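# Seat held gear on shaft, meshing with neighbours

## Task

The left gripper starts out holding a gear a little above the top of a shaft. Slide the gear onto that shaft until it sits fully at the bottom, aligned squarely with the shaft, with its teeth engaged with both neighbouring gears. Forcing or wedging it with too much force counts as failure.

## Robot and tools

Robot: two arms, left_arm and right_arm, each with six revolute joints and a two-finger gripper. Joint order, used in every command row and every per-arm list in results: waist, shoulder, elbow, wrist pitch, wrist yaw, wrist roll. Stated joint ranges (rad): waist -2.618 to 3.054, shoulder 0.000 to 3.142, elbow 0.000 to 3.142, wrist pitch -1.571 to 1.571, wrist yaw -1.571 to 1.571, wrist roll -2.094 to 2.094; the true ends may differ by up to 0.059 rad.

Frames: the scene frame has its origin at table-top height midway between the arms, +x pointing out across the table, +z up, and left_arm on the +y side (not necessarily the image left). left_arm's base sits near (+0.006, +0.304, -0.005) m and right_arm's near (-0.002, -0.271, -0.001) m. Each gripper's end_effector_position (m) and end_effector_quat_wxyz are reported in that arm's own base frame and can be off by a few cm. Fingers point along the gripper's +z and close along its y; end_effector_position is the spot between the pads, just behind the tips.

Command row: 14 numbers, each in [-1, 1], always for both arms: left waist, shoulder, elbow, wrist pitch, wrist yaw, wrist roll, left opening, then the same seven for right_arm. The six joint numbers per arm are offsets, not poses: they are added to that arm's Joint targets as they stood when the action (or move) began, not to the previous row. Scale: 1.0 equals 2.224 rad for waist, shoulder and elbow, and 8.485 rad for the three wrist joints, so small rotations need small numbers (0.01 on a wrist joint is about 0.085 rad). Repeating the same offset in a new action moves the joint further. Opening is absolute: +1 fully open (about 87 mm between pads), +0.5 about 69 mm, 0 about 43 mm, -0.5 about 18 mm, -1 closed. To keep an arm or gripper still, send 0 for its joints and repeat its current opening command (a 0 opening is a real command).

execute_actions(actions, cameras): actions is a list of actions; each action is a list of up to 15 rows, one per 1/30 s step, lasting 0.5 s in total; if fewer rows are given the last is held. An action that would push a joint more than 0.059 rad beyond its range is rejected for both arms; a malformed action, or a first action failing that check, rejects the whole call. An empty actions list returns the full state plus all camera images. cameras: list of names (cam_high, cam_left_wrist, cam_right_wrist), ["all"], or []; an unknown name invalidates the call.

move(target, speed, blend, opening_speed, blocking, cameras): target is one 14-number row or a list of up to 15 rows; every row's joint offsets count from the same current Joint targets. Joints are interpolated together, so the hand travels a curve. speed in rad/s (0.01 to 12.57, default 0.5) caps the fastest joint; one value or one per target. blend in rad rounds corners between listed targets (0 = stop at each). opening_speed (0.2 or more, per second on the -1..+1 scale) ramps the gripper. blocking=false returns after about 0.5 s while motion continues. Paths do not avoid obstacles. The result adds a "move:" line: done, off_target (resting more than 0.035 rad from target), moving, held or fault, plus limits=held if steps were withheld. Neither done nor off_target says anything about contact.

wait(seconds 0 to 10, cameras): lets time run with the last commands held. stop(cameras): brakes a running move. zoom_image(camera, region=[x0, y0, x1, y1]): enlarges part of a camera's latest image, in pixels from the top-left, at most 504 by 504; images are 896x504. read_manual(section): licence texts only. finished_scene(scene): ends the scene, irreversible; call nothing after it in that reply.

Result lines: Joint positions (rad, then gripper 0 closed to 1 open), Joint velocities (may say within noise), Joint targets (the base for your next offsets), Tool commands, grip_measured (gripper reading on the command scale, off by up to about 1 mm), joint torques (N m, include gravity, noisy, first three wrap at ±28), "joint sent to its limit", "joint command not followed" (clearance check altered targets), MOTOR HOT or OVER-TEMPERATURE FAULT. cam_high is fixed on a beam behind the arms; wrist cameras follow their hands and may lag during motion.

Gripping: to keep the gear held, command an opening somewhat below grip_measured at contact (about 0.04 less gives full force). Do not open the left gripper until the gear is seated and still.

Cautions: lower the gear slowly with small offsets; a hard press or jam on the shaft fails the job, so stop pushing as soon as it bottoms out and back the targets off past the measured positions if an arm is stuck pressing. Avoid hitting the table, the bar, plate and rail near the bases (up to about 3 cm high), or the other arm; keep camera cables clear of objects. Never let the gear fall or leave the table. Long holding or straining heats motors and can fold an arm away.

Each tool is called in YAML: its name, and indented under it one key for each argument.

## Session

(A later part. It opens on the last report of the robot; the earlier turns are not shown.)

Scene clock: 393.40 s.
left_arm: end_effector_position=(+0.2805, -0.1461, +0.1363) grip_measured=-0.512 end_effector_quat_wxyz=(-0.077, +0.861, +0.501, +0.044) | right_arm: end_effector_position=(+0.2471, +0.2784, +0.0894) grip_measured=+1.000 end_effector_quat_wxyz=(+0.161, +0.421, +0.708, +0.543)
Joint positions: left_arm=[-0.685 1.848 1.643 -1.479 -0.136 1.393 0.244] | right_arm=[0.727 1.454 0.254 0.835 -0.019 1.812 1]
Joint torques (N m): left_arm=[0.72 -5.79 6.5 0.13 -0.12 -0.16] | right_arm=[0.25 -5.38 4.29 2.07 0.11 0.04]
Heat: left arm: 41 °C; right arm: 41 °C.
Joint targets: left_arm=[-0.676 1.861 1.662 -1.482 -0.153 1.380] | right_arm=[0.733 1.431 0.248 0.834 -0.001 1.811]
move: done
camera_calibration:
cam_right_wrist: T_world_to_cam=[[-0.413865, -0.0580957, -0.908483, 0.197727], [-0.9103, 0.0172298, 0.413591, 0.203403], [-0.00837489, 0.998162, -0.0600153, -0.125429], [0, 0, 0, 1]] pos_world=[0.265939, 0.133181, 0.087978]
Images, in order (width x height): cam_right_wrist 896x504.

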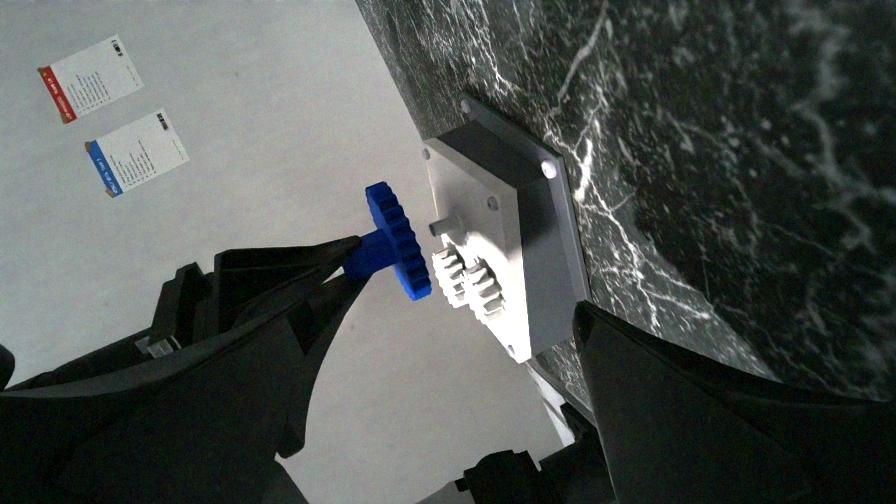

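move:
  target: [0.00944,0,-0.0247,0.0025,0,0.0039,-1,0,0,0,0,0,0,1]
  speed: 0.1
  cameras: ["cam_right_wrist"]

zoom_image:
  camera: "cam_right_wrist"
  region: [370, 150, 530, 310]

move:
  target: [0,0,0,0,0,0,-1,-0.1767,0.4153,0.4541,0.03096,-0.145,-0.0282,1]
  speed: 0.6
  cameras: ["cam_right_wrist"]

zoom_image:
  camera: "cam_right_wrist"
  region: [435, 180, 575, 320]

Scene clock: 439.60 s.
left_arm: end_effector_position=(+0.2798, -0.1376, +0.1296) grip_measured=-0.512 end_effector_quat_wxyz=(-0.087, +0.856, +0.508, +0.040) | right_arm: end_effector_position=(+0.2472, +0.2784, +0.0894) grip_measured=+1.000 end_effector_quat_wxyz=(+0.161, +0.421, +0.708, +0.543)
Joint positions: left_arm=[-0.666 1.848 1.613 -1.469 -0.137 1.396 0.244] | right_arm=[0.727 1.454 0.254 0.835 -0.018 1.812 1]
Joint torques (N m): left_arm=[0.75 -5.82 4.37 0.23 -0.1 0.16] | right_arm=[0.24 -5.38 4.3 2.07 0.12 0.03]
Heat: left arm: 39 °C; right arm: 39 °C.
Joint targets: left_arm=[-0.656 1.861 1.607 -1.461 -0.153 1.413] | right_arm=[0.733 1.431 0.248 0.834 0.000 1.810]
move: done
camera_calibration:
cam_right_wrist: T_world_to_cam=[[-0.413742, -0.0579912, -0.908545, 0.19768], [-0.910362, 0.0179406, 0.413424, 0.203341], [-0.00767507, 0.998156, -0.0602158, -0.125497], [0, 0, 0, 1]] pos_world=[0.265939, 0.133081, 0.087978]
Images, in order (width x height): cam_right_wrist 896x504.

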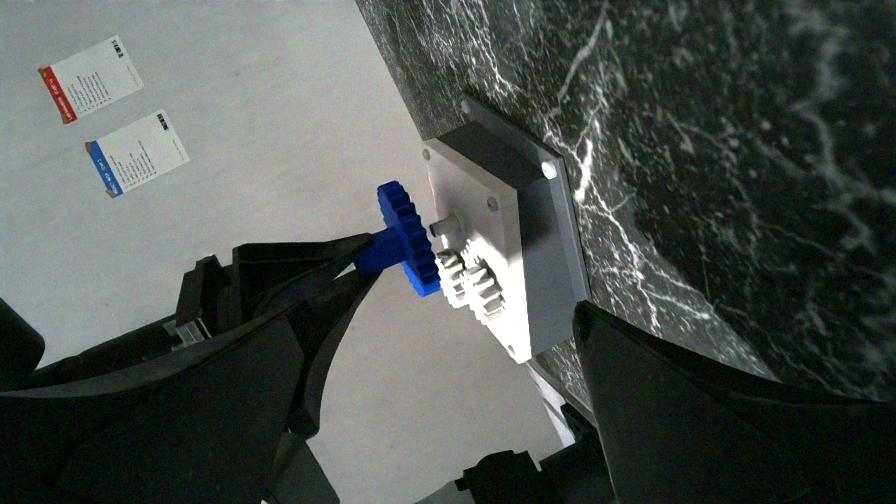

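Scaled by 3.150 from the camera's 896x504 image, which has a finer 1280x720 frame.

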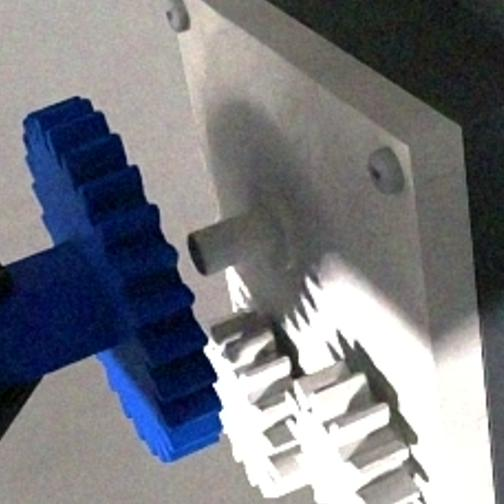

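Scene clock: 442.50 s.
left_arm: end_effector_position=(+0.2801, -0.1375, +0.1296) grip_measured=-0.512 end_effector_quat_wxyz=(-0.087, +0.856, +0.507, +0.040) | right_arm: end_effector_position=(+0.3759, +0.3220, +0.1081) grip_measured=+1.000 end_effector_quat_wxyz=(-0.014, +0.023, +0.712, +0.702)
Joint positions: left_arm=[-0.665 1.848 1.613 -1.469 -0.138 1.397 0.244] | right_arm=[0.338 2.338 1.231 1.067 -1.221 1.585 1]
Joint torques (N m): left_arm=[0.76 -5.76 4.45 0.2 -0.08 0.16] | right_arm=[-0.12 -8.4 7.34 2.06 -0.15 -0.11]
Heat: left arm: 39 °C; right arm: 39 °C.
Joint targets: left_arm=[-0.656 1.861 1.607 -1.461 -0.153 1.413] | right_arm=[0.340 2.354 1.258 1.096 -1.231 1.571]
move: done
camera_calibration:
cam_right_wrist: T_world_to_cam=[[-0.0448657, -0.00859921, -0.998956, 0.125734], [-0.657528, -0.752569, 0.0360096, 0.505817], [-0.752093, 0.658457, 0.0281104, 0.212697], [0, 0, 0, 1]] pos_world=[0.498197, 0.241692, 0.101409]
Images, in order (width x height): cam_right_wrist 896x504.

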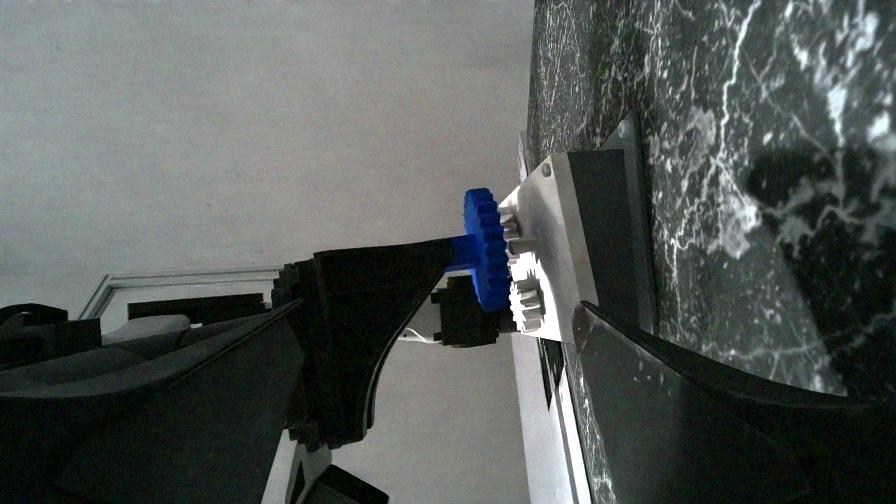

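Scaled by 3.600 from the camera's 896x504 image, which has a finer 1280x720 frame.

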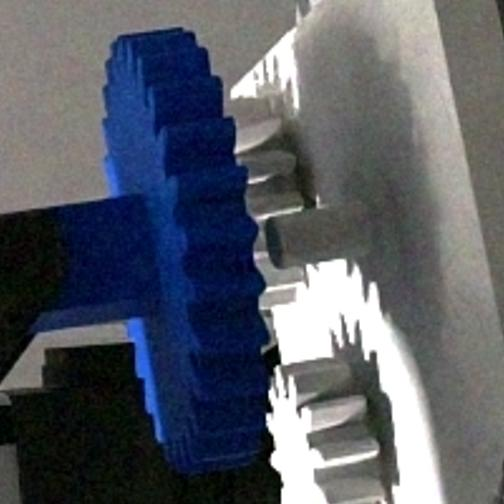

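move:
  target: [0.0014,-0.0054,-0.0132,0.00328,0,0.0004,-1,0,0,0,0,0,0,1]
  speed: 0.06
  cameras: ["cam_right_wrist"]

zoom_image:
  camera: "cam_right_wrist"
  region: [435, 180, 575, 320]

Scene clock: 467.83 s.
left_arm: end_effector_position=(+0.2801, -0.1365, +0.1223) grip_measured=-0.512 end_effector_quat_wxyz=(-0.088, +0.856, +0.507, +0.040) | right_arm: end_effector_position=(+0.3758, +0.3220, +0.1081) grip_measured=+1.000 end_effector_quat_wxyz=(-0.014, +0.022, +0.712, +0.702)
Joint positions: left_arm=[-0.663 1.848 1.584 -1.442 -0.138 1.4 0.244] | right_arm=[0.338 2.338 1.231 1.067 -1.222 1.585 1]
Joint torques (N m): left_arm=[0.79 -6.76 4.45 0.23 -0.11 0.15] | right_arm=[-0.12 -8.42 7.34 2.06 -0.17 -0.11]
Heat: left arm: 38 °C; right arm: 40 °C.
Joint targets: left_arm=[-0.652 1.849 1.578 -1.433 -0.153 1.416] | right_arm=[0.340 2.354 1.258 1.096 -1.231 1.571]
move: done
camera_calibration:
cam_right_wrist: T_world_to_cam=[[-0.0447959, -0.0085365, -0.99896, 0.125679], [-0.65732, -0.752756, 0.0359085, 0.505703], [-0.752279, 0.658245, 0.0281092, 0.212766], [0, 0, 0, 1]] pos_world=[0.498098, 0.241692, 0.101409]
Images, in order (width x height): cam_right_wrist 896x504.

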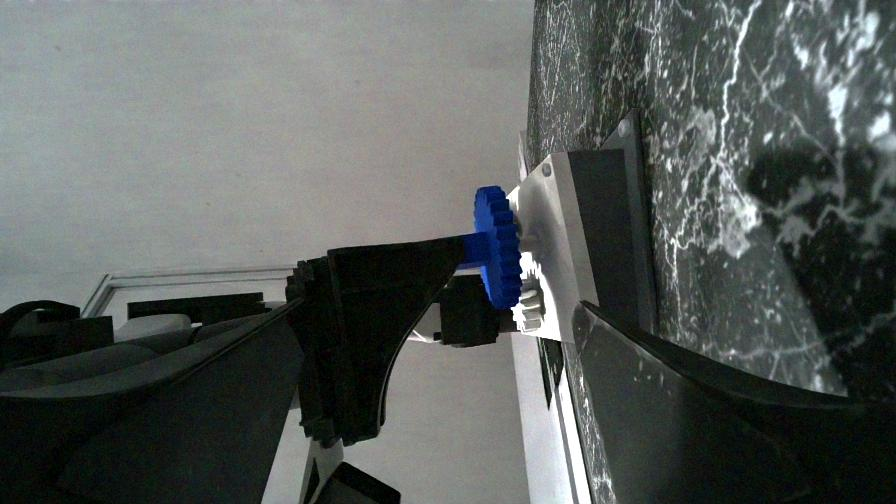

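Scaled by 3.600 from the camera's 896x504 image, which has a finer 1280x720 frame.

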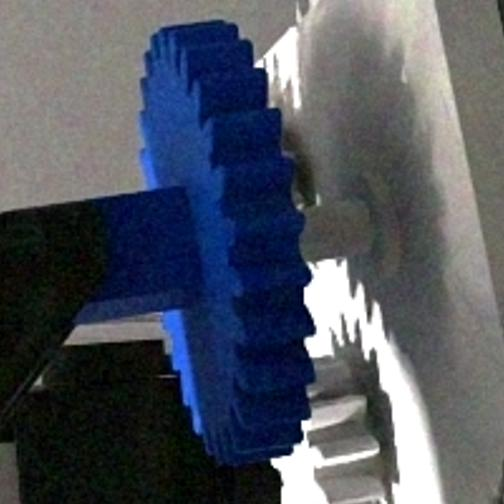

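move:
  target: [0.001,-0.0045,-0.0094,0.00236,0,0.00026,-1,0,0,0,0,0,0,1]
  speed: 0.05
  cameras: ["cam_right_wrist"]

zoom_image:
  camera: "cam_right_wrist"
  region: [435, 180, 575, 320]

Scene clock: 476.30 s.
left_arm: end_effector_position=(+0.2796, -0.1362, +0.1171) grip_measured=-0.512 end_effector_quat_wxyz=(-0.088, +0.857, +0.506, +0.039) | right_arm: end_effector_position=(+0.3758, +0.3220, +0.1081) grip_measured=+1.000 end_effector_quat_wxyz=(-0.014, +0.022, +0.712, +0.702)
Joint positions: left_arm=[-0.663 1.848 1.563 -1.423 -0.138 1.402 0.244] | right_arm=[0.338 2.338 1.231 1.067 -1.222 1.585 1]
Joint torques (N m): left_arm=[0.99 -7.35 4.48 0.22 -0.08 0.18] | right_arm=[-0.13 -8.42 7.34 2.07 -0.18 -0.11]
Heat: left arm: 38 °C; right arm: 40 °C.
Joint targets: left_arm=[-0.650 1.839 1.557 -1.413 -0.153 1.418] | right_arm=[0.340 2.354 1.258 1.096 -1.231 1.571]
move: done
camera_calibration:
cam_right_wrist: T_world_to_cam=[[-0.0447959, -0.0085365, -0.99896, 0.125679], [-0.65732, -0.752756, 0.0359085, 0.505703], [-0.752279, 0.658245, 0.0281092, 0.212766], [0, 0, 0, 1]] pos_world=[0.498098, 0.241692, 0.101409]
Images, in order (width x height): cam_right_wrist 896x504.

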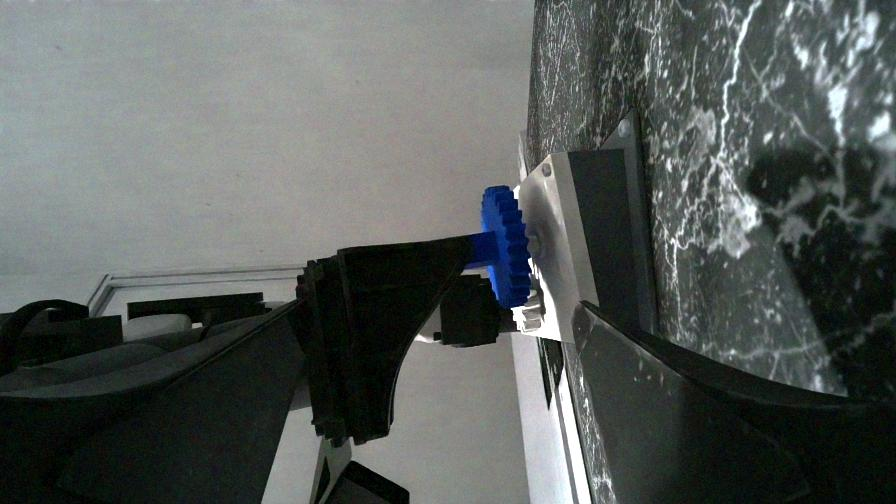

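Scaled by 3.600 from the camera's 896x504 image, which has a finer 1280x720 frame.

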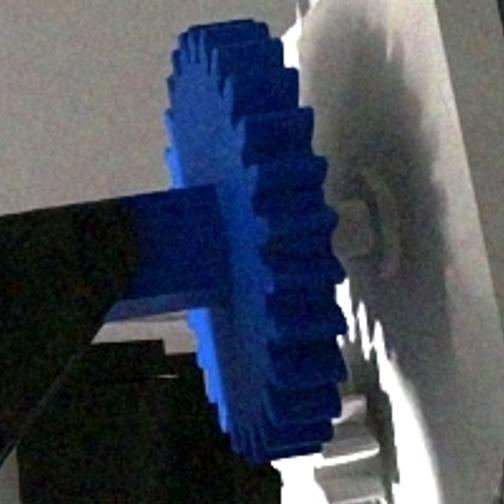

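move:
  target: [0.0008,-0.0022,-0.0066,0.00165,0,0.0002,-1,0,0,0,0,0,0,1]
  speed: 0.04
  cameras: ["cam_left_wrist","cam_right_wrist"]

zoom_image:
  camera: "cam_left_wrist"
  region: [320, 40, 720, 320]

Scene clock: 482.97 s.
left_arm: end_effector_position=(+0.2795, -0.1355, +0.1135) grip_measured=-0.512 end_effector_quat_wxyz=(-0.089, +0.857, +0.506, +0.039) | right_arm: end_effector_position=(+0.3758, +0.3220, +0.1081) grip_measured=+1.000 end_effector_quat_wxyz=(-0.014, +0.022, +0.712, +0.702)
Joint positions: left_arm=[-0.661 1.848 1.548 -1.409 -0.138 1.403 0.244] | right_arm=[0.338 2.338 1.231 1.067 -1.222 1.585 1]
Joint torques (N m): left_arm=[1.05 -7.86 4.49 0.23 -0.11 0.16] | right_arm=[-0.13 -8.42 7.32 2.06 -0.18 -0.11]
Heat: left arm: 39 °C; right arm: 40 °C.
Joint targets: left_arm=[-0.648 1.835 1.542 -1.399 -0.153 1.420] | right_arm=[0.340 2.354 1.258 1.096 -1.231 1.571]
move: done
camera_calibration:
cam_left_wrist: T_world_to_cam=[[-0.87305, 0.475305, 0.108947, 0.294577], [0.319799, 0.389427, 0.863756, -0.115427], [0.368121, 0.788944, -0.491991, 0.201281], [0, 0, 0, 1]] pos_world=[0.219998, -0.253863, 0.166636]
cam_right_wrist: T_world_to_cam=[[-0.0447959, -0.0085365, -0.99896, 0.125679], [-0.65732, -0.752756, 0.0359085, 0.505703], [-0.752279, 0.658245, 0.0281092, 0.212766], [0, 0, 0, 1]] pos_world=[0.498098, 0.241692, 0.101409]
Images, in order (width x height): cam_left_wrist 896x504, cam_right_wrist 896x504.

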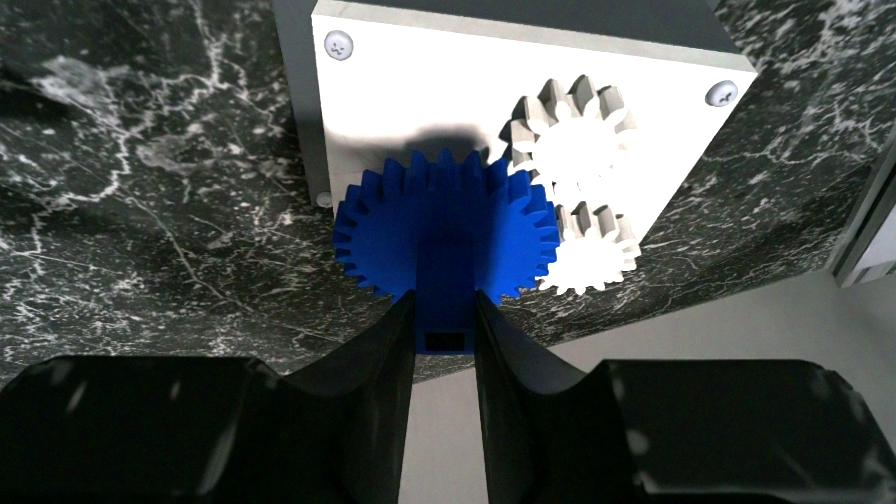

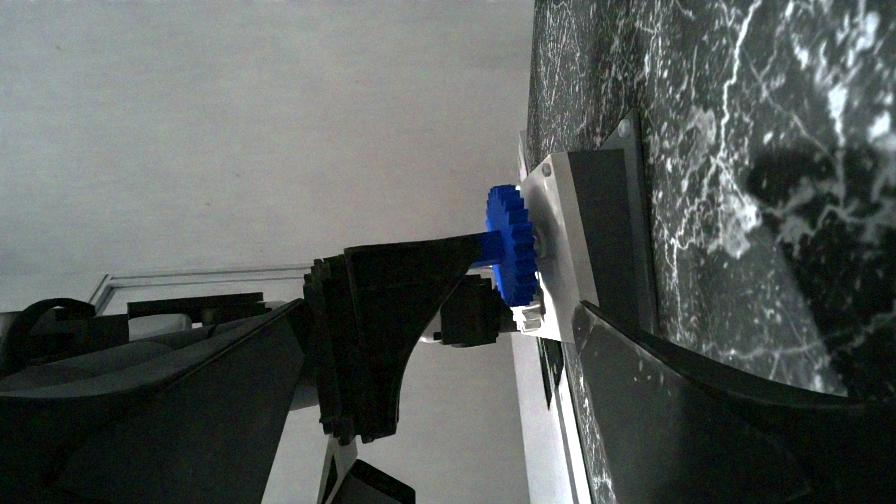

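Scaled by 1.260 from the camera's 896x504 image, which has a finer 1280x720 frame.

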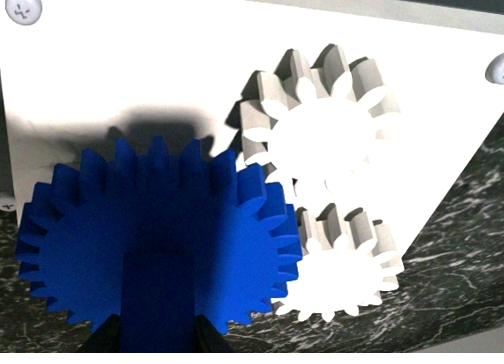

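move:
  target: [0.0006,-0.0022,-0.0055,0.0014,0,0.0002,-1,0,0,0,0,0,0,1]
  speed: 0.04

move:
  target: [0.0006,-0.0012,-0.0055,0.0014,0,0.0002,-1,0,0,0,0,0,0,1]
  speed: 0.04
  cameras: ["cam_left_wrist","cam_right_wrist"]

zoom_image:
  camera: "cam_left_wrist"
  region: [460, 70, 700, 310]

zoom_image:
  camera: "cam_right_wrist"
  region: [435, 180, 575, 320]

Scene clock: 491.33 s.
left_arm: end_effector_position=(+0.2795, -0.1353, +0.1125) grip_measured=-0.512 end_effector_quat_wxyz=(-0.089, +0.857, +0.506, +0.039) | right_arm: end_effector_position=(+0.3758, +0.3220, +0.1081) grip_measured=+1.000 end_effector_quat_wxyz=(-0.014, +0.022, +0.712, +0.702)
Joint positions: left_arm=[-0.661 1.848 1.544 -1.406 -0.138 1.405 0.244] | right_arm=[0.338 2.338 1.231 1.067 -1.222 1.585 1]
Joint torques (N m): left_arm=[1.14 -8.32 3.81 0.31 -0.07 0.17] | right_arm=[-0.12 -8.4 7.34 2.06 -0.17 -0.11]
Heat: left arm: 39 °C; right arm: 40 °C.
Joint targets: left_arm=[-0.647 1.830 1.530 -1.388 -0.153 1.422] | right_arm=[0.340 2.354 1.258 1.096 -1.231 1.571]
move: done

Scene clock: 492.03 s.
left_arm: end_effector_position=(+0.2795, -0.1351, +0.1120) grip_measured=-0.512 end_effector_quat_wxyz=(-0.088, +0.858, +0.505, +0.039) | right_arm: end_effector_position=(+0.3758, +0.3220, +0.1081) grip_measured=+1.000 end_effector_quat_wxyz=(-0.014, +0.022, +0.712, +0.702)
Joint positions: left_arm=[-0.661 1.845 1.539 -1.401 -0.138 1.407 0.244] | right_arm=[0.338 2.338 1.231 1.067 -1.222 1.585 1]
Joint torques (N m): left_arm=[1.29 -8.16 3.26 0.36 -0.08 0.16] | right_arm=[-0.12 -8.4 7.34 2.07 -0.17 -0.11]
Heat: left arm: 39 °C; right arm: 41 °C.
Joint targets: left_arm=[-0.646 1.827 1.518 -1.376 -0.153 1.423] | right_arm=[0.340 2.354 1.258 1.096 -1.231 1.571]
move: done
camera_calibration:
cam_left_wrist: T_world_to_cam=[[-0.871514, 0.478436, 0.107526, 0.294721], [0.320048, 0.388831, 0.863933, -0.114441], [0.371527, 0.787344, -0.491994, 0.199098], [0, 0, 0, 1]] pos_world=[0.21951, -0.253265, 0.165134]
cam_right_wrist: T_world_to_cam=[[-0.0447959, -0.0085365, -0.99896, 0.125679], [-0.65732, -0.752756, 0.0359085, 0.505703], [-0.752279, 0.658245, 0.0281092, 0.212766], [0, 0, 0, 1]] pos_world=[0.498098, 0.241692, 0.101409]
Images, in order (width x height): cam_left_wrist 896x504, cam_right_wrist 896x504.

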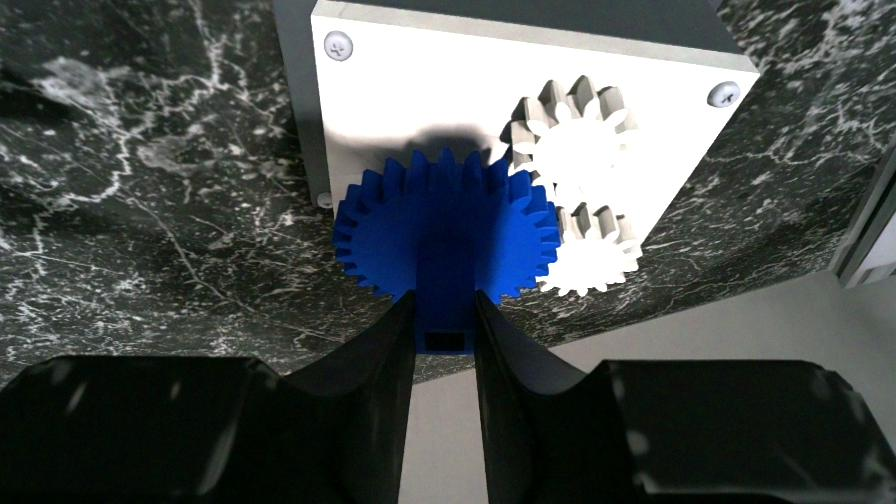

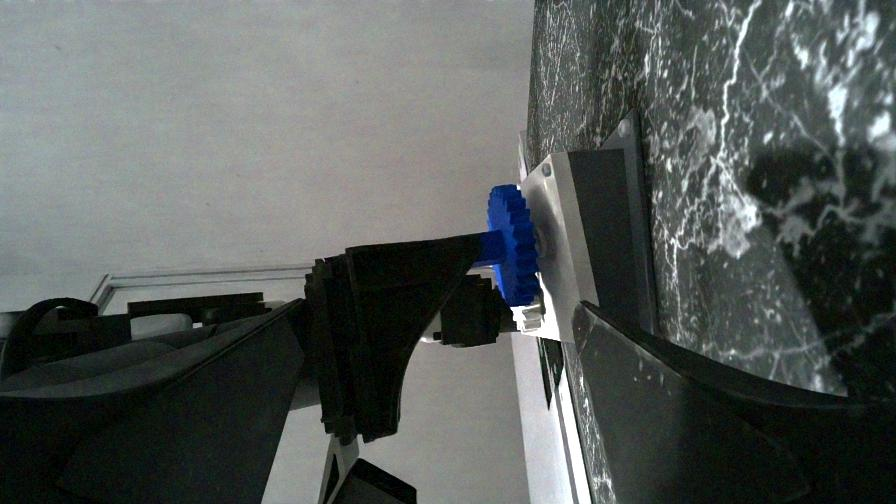

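Scaled by 2.100 from the camera's 896x504 image, which has a finer 1280x720 frame.

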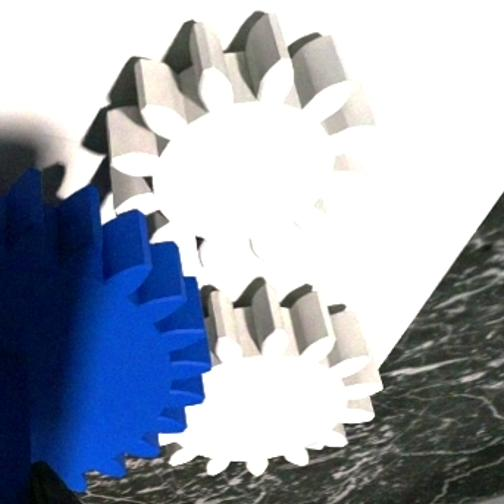

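Scaled by 3.600 from the camera's 896x504 image, which has a finer 1280x720 frame.

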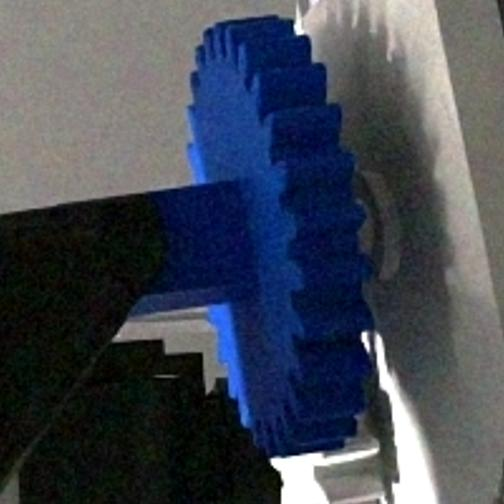

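move:
  target: [-0.0003,-0.0021,-0.0025,0.00015,0,0.0035,-1,0,0,0,0,0,0,1]
  speed: 0.04

move:
  target: [-0.0003,-0.0021,-0.0025,0.00015,0,0.0035,-1,0,0,0,0,0,0,1]
  speed: 0.04
  cameras: ["cam_left_wrist"]

zoom_image:
  camera: "cam_left_wrist"
  region: [460, 70, 700, 310]

Scene clock: 509.87 s.
left_arm: end_effector_position=(+0.2793, -0.1348, +0.1120) grip_measured=-0.512 end_effector_quat_wxyz=(-0.089, +0.864, +0.494, +0.038) | right_arm: end_effector_position=(+0.3758, +0.3220, +0.1081) grip_measured=+1.000 end_effector_quat_wxyz=(-0.014, +0.022, +0.712, +0.702)
Joint positions: left_arm=[-0.661 1.84 1.533 -1.4 -0.138 1.433 0.244] | right_arm=[0.338 2.338 1.231 1.067 -1.222 1.585 1]
Joint torques (N m): left_arm=[1.24 -8.12 3.18 0.38 -0.09 0.22] | right_arm=[-0.13 -8.4 7.34 2.06 -0.18 -0.11]
Heat: left arm: 39 °C; right arm: 41 °C.
Joint targets: left_arm=[-0.646 1.822 1.512 -1.374 -0.153 1.453] | right_arm=[0.340 2.354 1.258 1.096 -1.231 1.571]
move: done

Scene clock: 510.97 s.
left_arm: end_effector_position=(+0.2794, -0.1347, +0.1120) grip_measured=-0.512 end_effector_quat_wxyz=(-0.090, +0.871, +0.481, +0.037) | right_arm: end_effector_position=(+0.3758, +0.3220, +0.1081) grip_measured=+1.000 end_effector_quat_wxyz=(-0.014, +0.022, +0.712, +0.702)
Joint positions: left_arm=[-0.661 1.835 1.527 -1.399 -0.138 1.463 0.244] | right_arm=[0.338 2.338 1.231 1.067 -1.222 1.585 1]
Joint torques (N m): left_arm=[1.21 -8.16 3.23 0.42 -0.09 0.2] | right_arm=[-0.12 -8.4 7.34 2.07 -0.18 -0.11]
Heat: left arm: 39 °C; right arm: 41 °C.
Joint targets: left_arm=[-0.647 1.818 1.507 -1.373 -0.153 1.483] | right_arm=[0.340 2.354 1.258 1.096 -1.231 1.571]
move: done
camera_calibration:
cam_left_wrist: T_world_to_cam=[[-0.842883, 0.52535, 0.11643, 0.291801], [0.350263, 0.371401, 0.859871, -0.12491], [0.408491, 0.765551, -0.497058, 0.186095], [0, 0, 0, 1]] pos_world=[0.213687, -0.249371, 0.165932]
Images, in order (width x height): cam_left_wrist 896x504.

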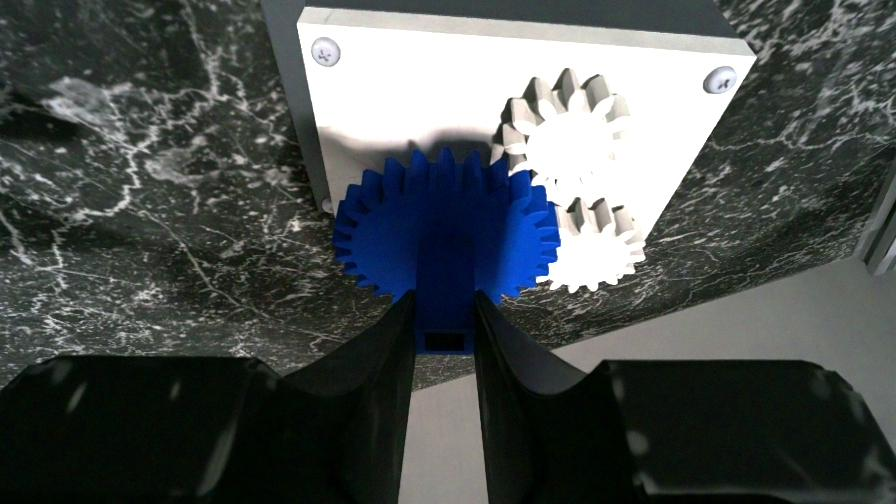

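Scaled by 2.100 from the camera's 896x504 image, which has a finer 1280x720 frame.

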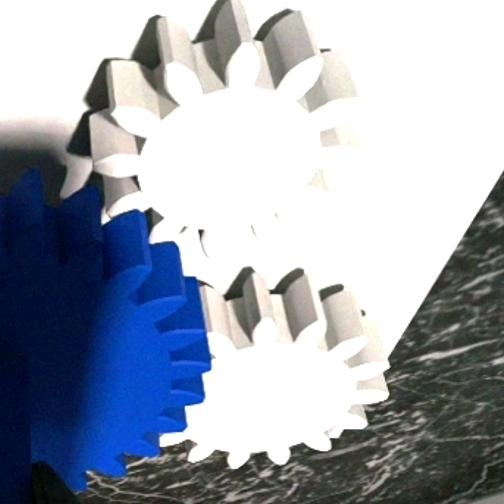

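move:
  target: [-0.0003,-0.0021,-0.0025,0.00015,0,0.0035,-1,0,0,0,0,0,0,1]
  speed: 0.04

move:
  target: [-0.0003,-0.0021,-0.0025,0.00015,0,0.0035,-1,0,0,0,0,0,0,1]
  speed: 0.04

move:
  target: [-0.0003,-0.0021,-0.0025,0.00015,0,0.0035,-1,0,0,0,0,0,0,1]
  speed: 0.04
  cameras: ["cam_left_wrist","cam_right_wrist"]

zoom_image:
  camera: "cam_left_wrist"
  region: [460, 70, 700, 310]

zoom_image:
  camera: "cam_right_wrist"
  region: [455, 180, 575, 320]

Scene clock: 517.73 s.
left_arm: end_effector_position=(+0.2796, -0.1347, +0.1118) grip_measured=-0.512 end_effector_quat_wxyz=(-0.090, +0.878, +0.468, +0.036) | right_arm: end_effector_position=(+0.3758, +0.3220, +0.1081) grip_measured=+1.000 end_effector_quat_wxyz=(-0.014, +0.022, +0.712, +0.702)
Joint positions: left_arm=[-0.661 1.831 1.522 -1.398 -0.138 1.492 0.244] | right_arm=[0.338 2.338 1.231 1.067 -1.222 1.585 1]
Joint torques (N m): left_arm=[0.96 -8.08 3.36 0.39 -0.09 0.15] | right_arm=[-0.13 -8.4 7.32 2.06 -0.17 -0.11]
Heat: left arm: 40 °C; right arm: 41 °C.
Joint targets: left_arm=[-0.648 1.813 1.501 -1.372 -0.153 1.512] | right_arm=[0.340 2.354 1.258 1.096 -1.231 1.571]
move: done

Scene clock: 519.07 s.
left_arm: end_effector_position=(+0.2793, -0.1345, +0.1079) grip_measured=-0.512 end_effector_quat_wxyz=(-0.091, +0.886, +0.454, +0.034) | right_arm: end_effector_position=(+0.3758, +0.3220, +0.1081) grip_measured=+1.000 end_effector_quat_wxyz=(-0.014, +0.022, +0.712, +0.702)
Joint positions: left_arm=[-0.661 1.826 1.501 -1.383 -0.138 1.525 0.244] | right_arm=[0.338 2.338 1.231 1.067 -1.222 1.585 1]
Joint torques (N m): left_arm=[0.99 -8.01 4.46 0.25 -0.08 0.16] | right_arm=[-0.12 -8.4 7.34 2.07 -0.18 -0.11]
Heat: left arm: 40 °C; right arm: 41 °C.
Joint targets: left_arm=[-0.648 1.808 1.495 -1.370 -0.153 1.542] | right_arm=[0.340 2.354 1.258 1.096 -1.231 1.571]
move: done

Scene clock: 520.13 s.
left_arm: end_effector_position=(+0.2794, -0.1346, +0.1066) grip_measured=-0.512 end_effector_quat_wxyz=(-0.093, +0.892, +0.441, +0.032) | right_arm: end_effector_position=(+0.3758, +0.3220, +0.1081) grip_measured=+1.000 end_effector_quat_wxyz=(-0.014, +0.022, +0.712, +0.702)
Joint positions: left_arm=[-0.661 1.826 1.496 -1.381 -0.138 1.553 0.244] | right_arm=[0.338 2.338 1.231 1.067 -1.222 1.585 1]
Joint torques (N m): left_arm=[0.98 -8.42 4.49 0.23 -0.1 0.14] | right_arm=[-0.12 -8.4 7.34 2.06 -0.17 -0.11]
Heat: left arm: 40 °C; right arm: 41 °C.
Joint targets: left_arm=[-0.649 1.803 1.490 -1.369 -0.153 1.572] | right_arm=[0.340 2.354 1.258 1.096 -1.231 1.571]
move: done
camera_calibration:
cam_left_wrist: T_world_to_cam=[[-0.790421, 0.597822, 0.133583, 0.285654], [0.399847, 0.338317, 0.851859, -0.137788], [0.464066, 0.72674, -0.50645, 0.163513], [0, 0, 0, 1]] pos_world=[0.205, -0.242985, 0.162028]
cam_right_wrist: T_world_to_cam=[[-0.0447959, -0.0085365, -0.99896, 0.125679], [-0.65732, -0.752756, 0.0359085, 0.505703], [-0.752279, 0.658245, 0.0281092, 0.212766], [0, 0, 0, 1]] pos_world=[0.498098, 0.241692, 0.101409]
Images, in order (width x height): cam_left_wrist 896x504, cam_right_wrist 896x504.

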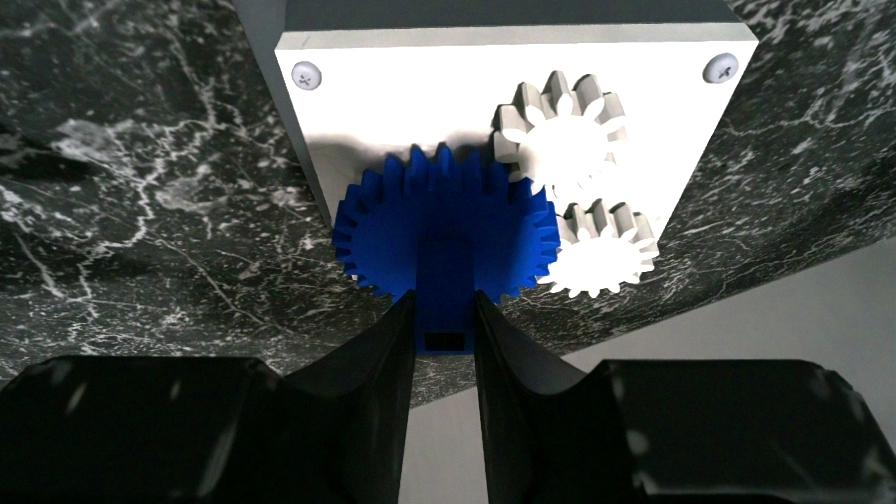

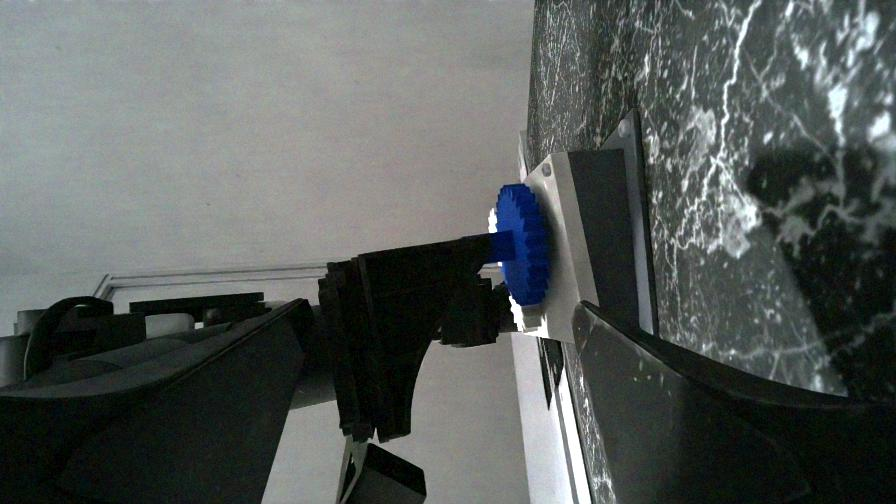

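Scaled by 2.100 from the camera's 896x504 image, which has a finer 1280x720 frame.

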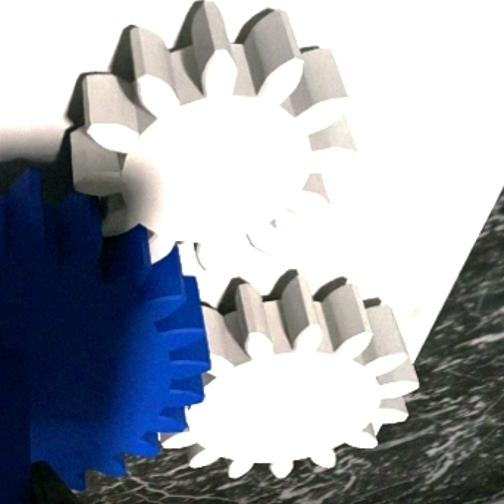

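Scaled by 3.600 from the camera's 896x504 image, which has a finer 1280x720 frame.

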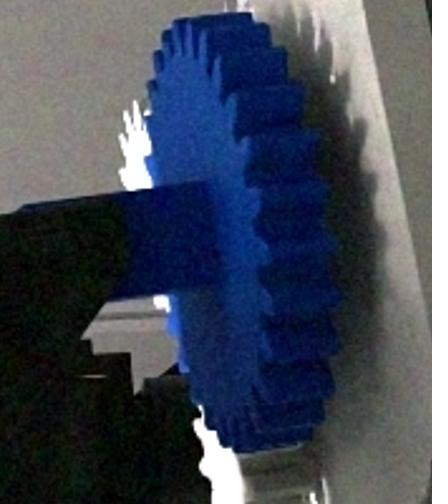

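move:
  target: [0.0006,-0.0005,-0.0057,0.0014,0,0.0001,-1,0,0,0,0,0,0,1]
  speed: 0.04

move:
  target: [0.0006,-0.0005,-0.0057,0.0014,0,0.0001,-1,0,0,0,0,0,0,1]
  speed: 0.04
  cameras: ["cam_right_wrist"]

zoom_image:
  camera: "cam_right_wrist"
  region: [455, 180, 575, 320]

Scene clock: 527.57 s.
left_arm: end_effector_position=(+0.2793, -0.1344, +0.1034) grip_measured=-0.512 end_effector_quat_wxyz=(-0.093, +0.893, +0.440, +0.031) | right_arm: end_effector_position=(+0.3758, +0.3220, +0.1081) grip_measured=+1.000 end_effector_quat_wxyz=(-0.014, +0.022, +0.712, +0.702)
Joint positions: left_arm=[-0.661 1.826 1.483 -1.369 -0.138 1.555 0.244] | right_arm=[0.338 2.338 1.231 1.067 -1.222 1.585 1]
Joint torques (N m): left_arm=[1.1 -8.5 4.45 0.22 -0.1 0.16] | right_arm=[-0.12 -8.42 7.34 2.07 -0.18 -0.11]
Heat: left arm: 40 °C; right arm: 41 °C.
Joint targets: left_arm=[-0.648 1.802 1.477 -1.357 -0.153 1.572] | right_arm=[0.340 2.354 1.258 1.096 -1.231 1.571]
move: done

Scene clock: 528.27 s.
left_arm: end_effector_position=(+0.2791, -0.1337, +0.1013) grip_measured=-0.512 end_effector_quat_wxyz=(-0.093, +0.893, +0.440, +0.031) | right_arm: end_effector_position=(+0.3758, +0.3220, +0.1081) grip_measured=+1.000 end_effector_quat_wxyz=(-0.014, +0.022, +0.712, +0.702)
Joint positions: left_arm=[-0.659 1.826 1.475 -1.361 -0.138 1.556 0.244] | right_arm=[0.338 2.338 1.231 1.067 -1.222 1.585 1]
Joint torques (N m): left_arm=[1.1 -8.59 4.16 0.26 -0.09 0.16] | right_arm=[-0.12 -8.4 7.34 2.07 -0.17 -0.11]
Heat: left arm: 40 °C; right arm: 41 °C.
Joint targets: left_arm=[-0.646 1.801 1.465 -1.345 -0.153 1.574] | right_arm=[0.340 2.354 1.258 1.096 -1.231 1.571]
move: done
camera_calibration:
cam_right_wrist: T_world_to_cam=[[-0.0447959, -0.0085365, -0.99896, 0.125679], [-0.65732, -0.752756, 0.0359085, 0.505703], [-0.752279, 0.658245, 0.0281092, 0.212766], [0, 0, 0, 1]] pos_world=[0.498098, 0.241692, 0.101409]
Images, in order (width x height): cam_right_wrist 896x504.

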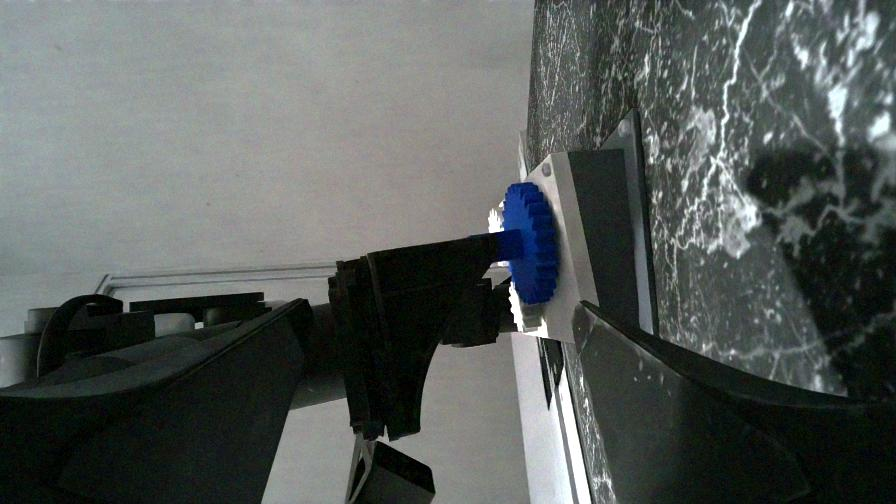

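Scaled by 3.600 from the camera's 896x504 image, which has a finer 1280x720 frame.

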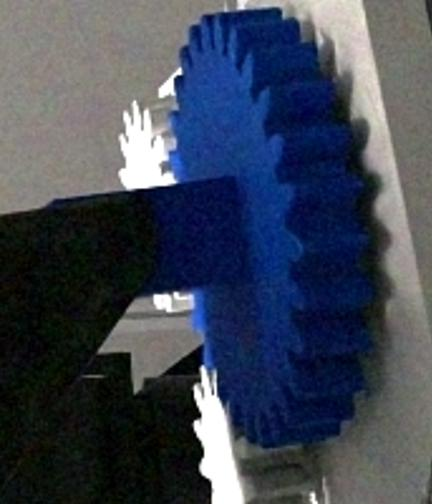

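move:
  target: [0.0006,-0.0005,-0.005,0.0012,0,0.0001,-1,0,0,0,0,0,0,1]
  speed: 0.03
  cameras: ["cam_right_wrist"]

zoom_image:
  camera: "cam_right_wrist"
  region: [455, 180, 575, 320]

Scene clock: 534.33 s.
left_arm: end_effector_position=(+0.2790, -0.1336, +0.1009) grip_measured=-0.512 end_effector_quat_wxyz=(-0.092, +0.893, +0.440, +0.032) | right_arm: end_effector_position=(+0.3758, +0.3220, +0.1081) grip_measured=+1.000 end_effector_quat_wxyz=(-0.014, +0.022, +0.712, +0.702)
Joint positions: left_arm=[-0.659 1.824 1.47 -1.357 -0.138 1.556 0.244] | right_arm=[0.338 2.338 1.231 1.067 -1.222 1.585 1]
Joint torques (N m): left_arm=[1.22 -8.59 3.56 0.32 -0.1 0.16] | right_arm=[-0.12 -8.4 7.34 2.06 -0.17 -0.11]
Heat: left arm: 40 °C; right arm: 41 °C.
Joint targets: left_arm=[-0.645 1.800 1.453 -1.335 -0.153 1.574] | right_arm=[0.340 2.354 1.258 1.096 -1.231 1.571]
move: done
camera_calibration:
cam_right_wrist: T_world_to_cam=[[-0.0447959, -0.0085365, -0.99896, 0.125679], [-0.65732, -0.752756, 0.0359085, 0.505703], [-0.752279, 0.658245, 0.0281092, 0.212766], [0, 0, 0, 1]] pos_world=[0.498098, 0.241692, 0.101409]
Images, in order (width x height): cam_right_wrist 896x504.

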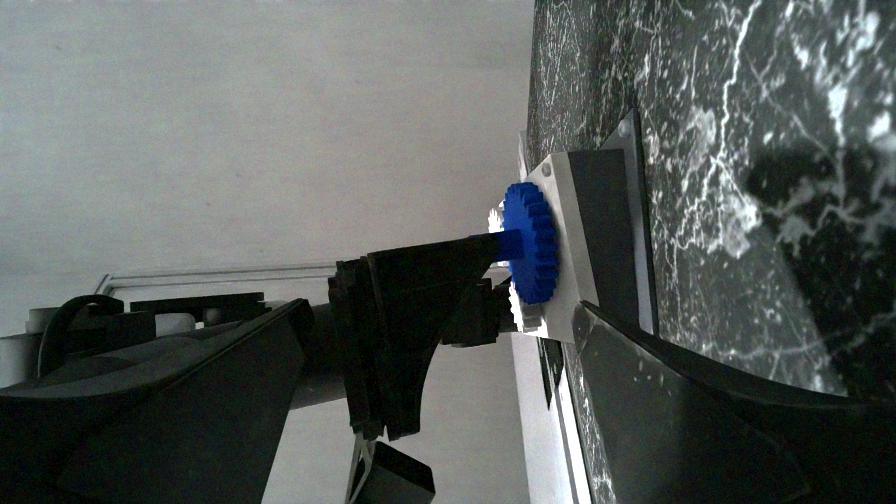

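Scaled by 3.600 from the camera's 896x504 image, which has a finer 1280x720 frame.

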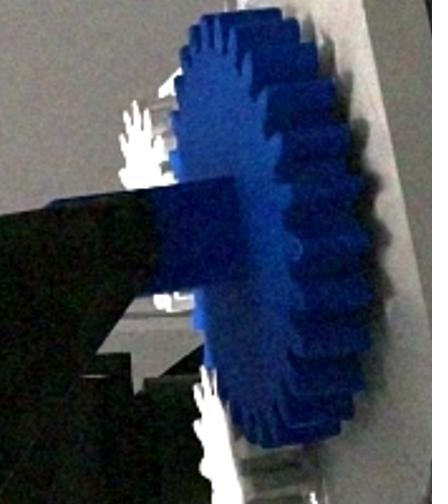

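move:
  target:
    - [0,0,0.005,-0.0012,0,0,-1,0,0,0,0,0,0,1]
    - [0,0,0.005,-0.0012,0,0,-0.2,0,0,0,0,0,0,1]
  speed: 0.05
  opening_speed: 0.5
  cameras: ["cam_left_wrist","cam_right_wrist"]

zoom_image:
  camera: "cam_right_wrist"
  region: [455, 180, 575, 320]

Scene clock: 541.70 s.
left_arm: end_effector_position=(+0.2802, -0.1323, +0.1010) grip_measured=-0.200 end_effector_quat_wxyz=(-0.092, +0.892, +0.442, +0.033) | right_arm: end_effector_position=(+0.3758, +0.3220, +0.1081) grip_measured=+1.000 end_effector_quat_wxyz=(-0.014, +0.022, +0.712, +0.702)
Joint positions: left_arm=[-0.655 1.824 1.47 -1.355 -0.14 1.557 0.4] | right_arm=[0.338 2.338 1.231 1.067 -1.222 1.585 1]
Joint torques (N m): left_arm=[0.7 -8.44 4.53 0.22 -0.05 0.16] | right_arm=[-0.12 -8.42 7.34 2.06 -0.17 -0.11]
Heat: left arm: 41 °C; right arm: 41 °C.
Joint targets: left_arm=[-0.645 1.800 1.465 -1.346 -0.153 1.574] | right_arm=[0.340 2.354 1.258 1.096 -1.231 1.571]
move: done
camera_calibration:
cam_left_wrist: T_world_to_cam=[[-0.791819, 0.596508, 0.131155, 0.286161], [0.396776, 0.339148, 0.852964, -0.133221], [0.464319, 0.727432, -0.505224, 0.158598], [0, 0, 0, 1]] pos_world=[0.205807, -0.240885, 0.156228]
cam_right_wrist: T_world_to_cam=[[-0.0447959, -0.0085365, -0.99896, 0.125679], [-0.65732, -0.752756, 0.0359085, 0.505703], [-0.752279, 0.658245, 0.0281092, 0.212766], [0, 0, 0, 1]] pos_world=[0.498098, 0.241692, 0.101409]
Images, in order (width x height): cam_left_wrist 896x504, cam_right_wrist 896x504.

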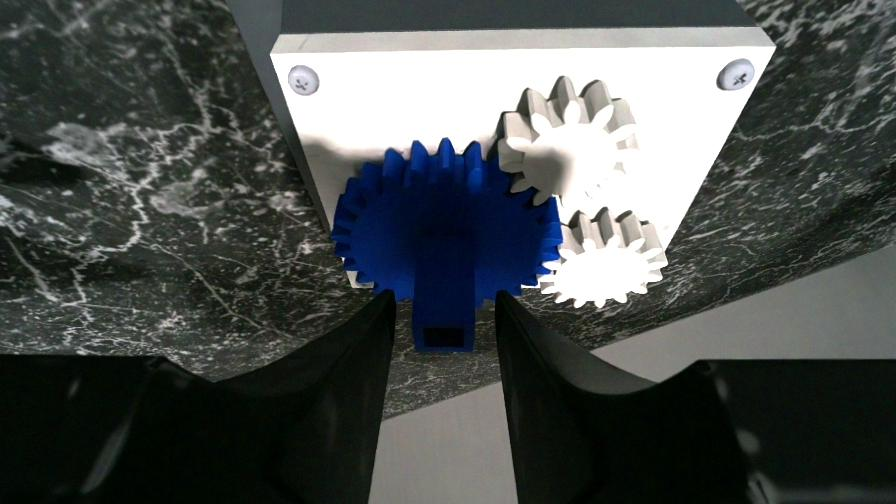

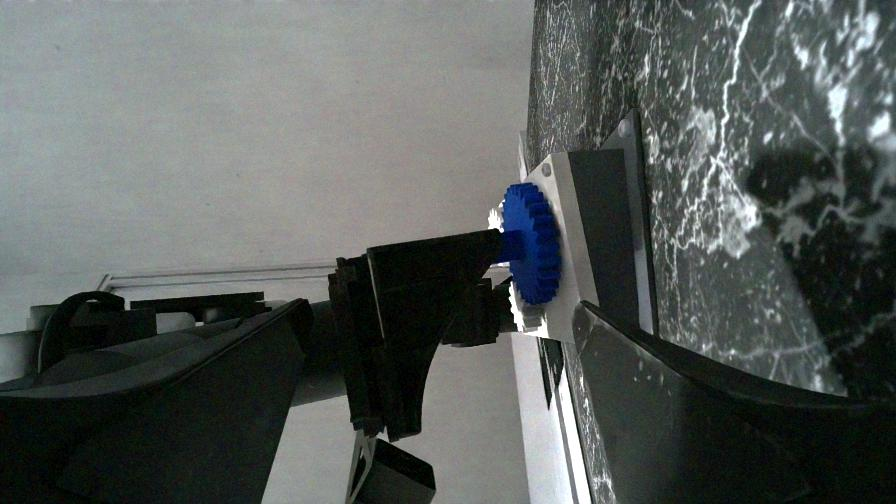

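Scaled by 3.600 from the camera's 896x504 image, which has a finer 1280x720 frame.

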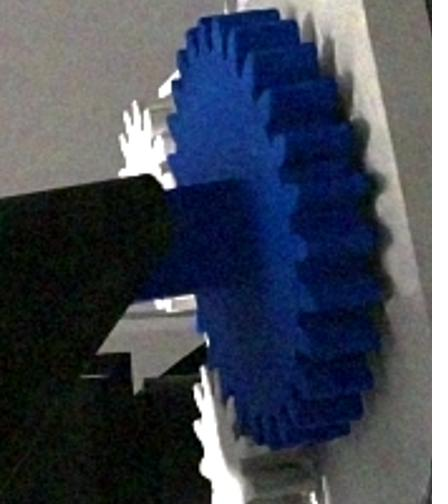

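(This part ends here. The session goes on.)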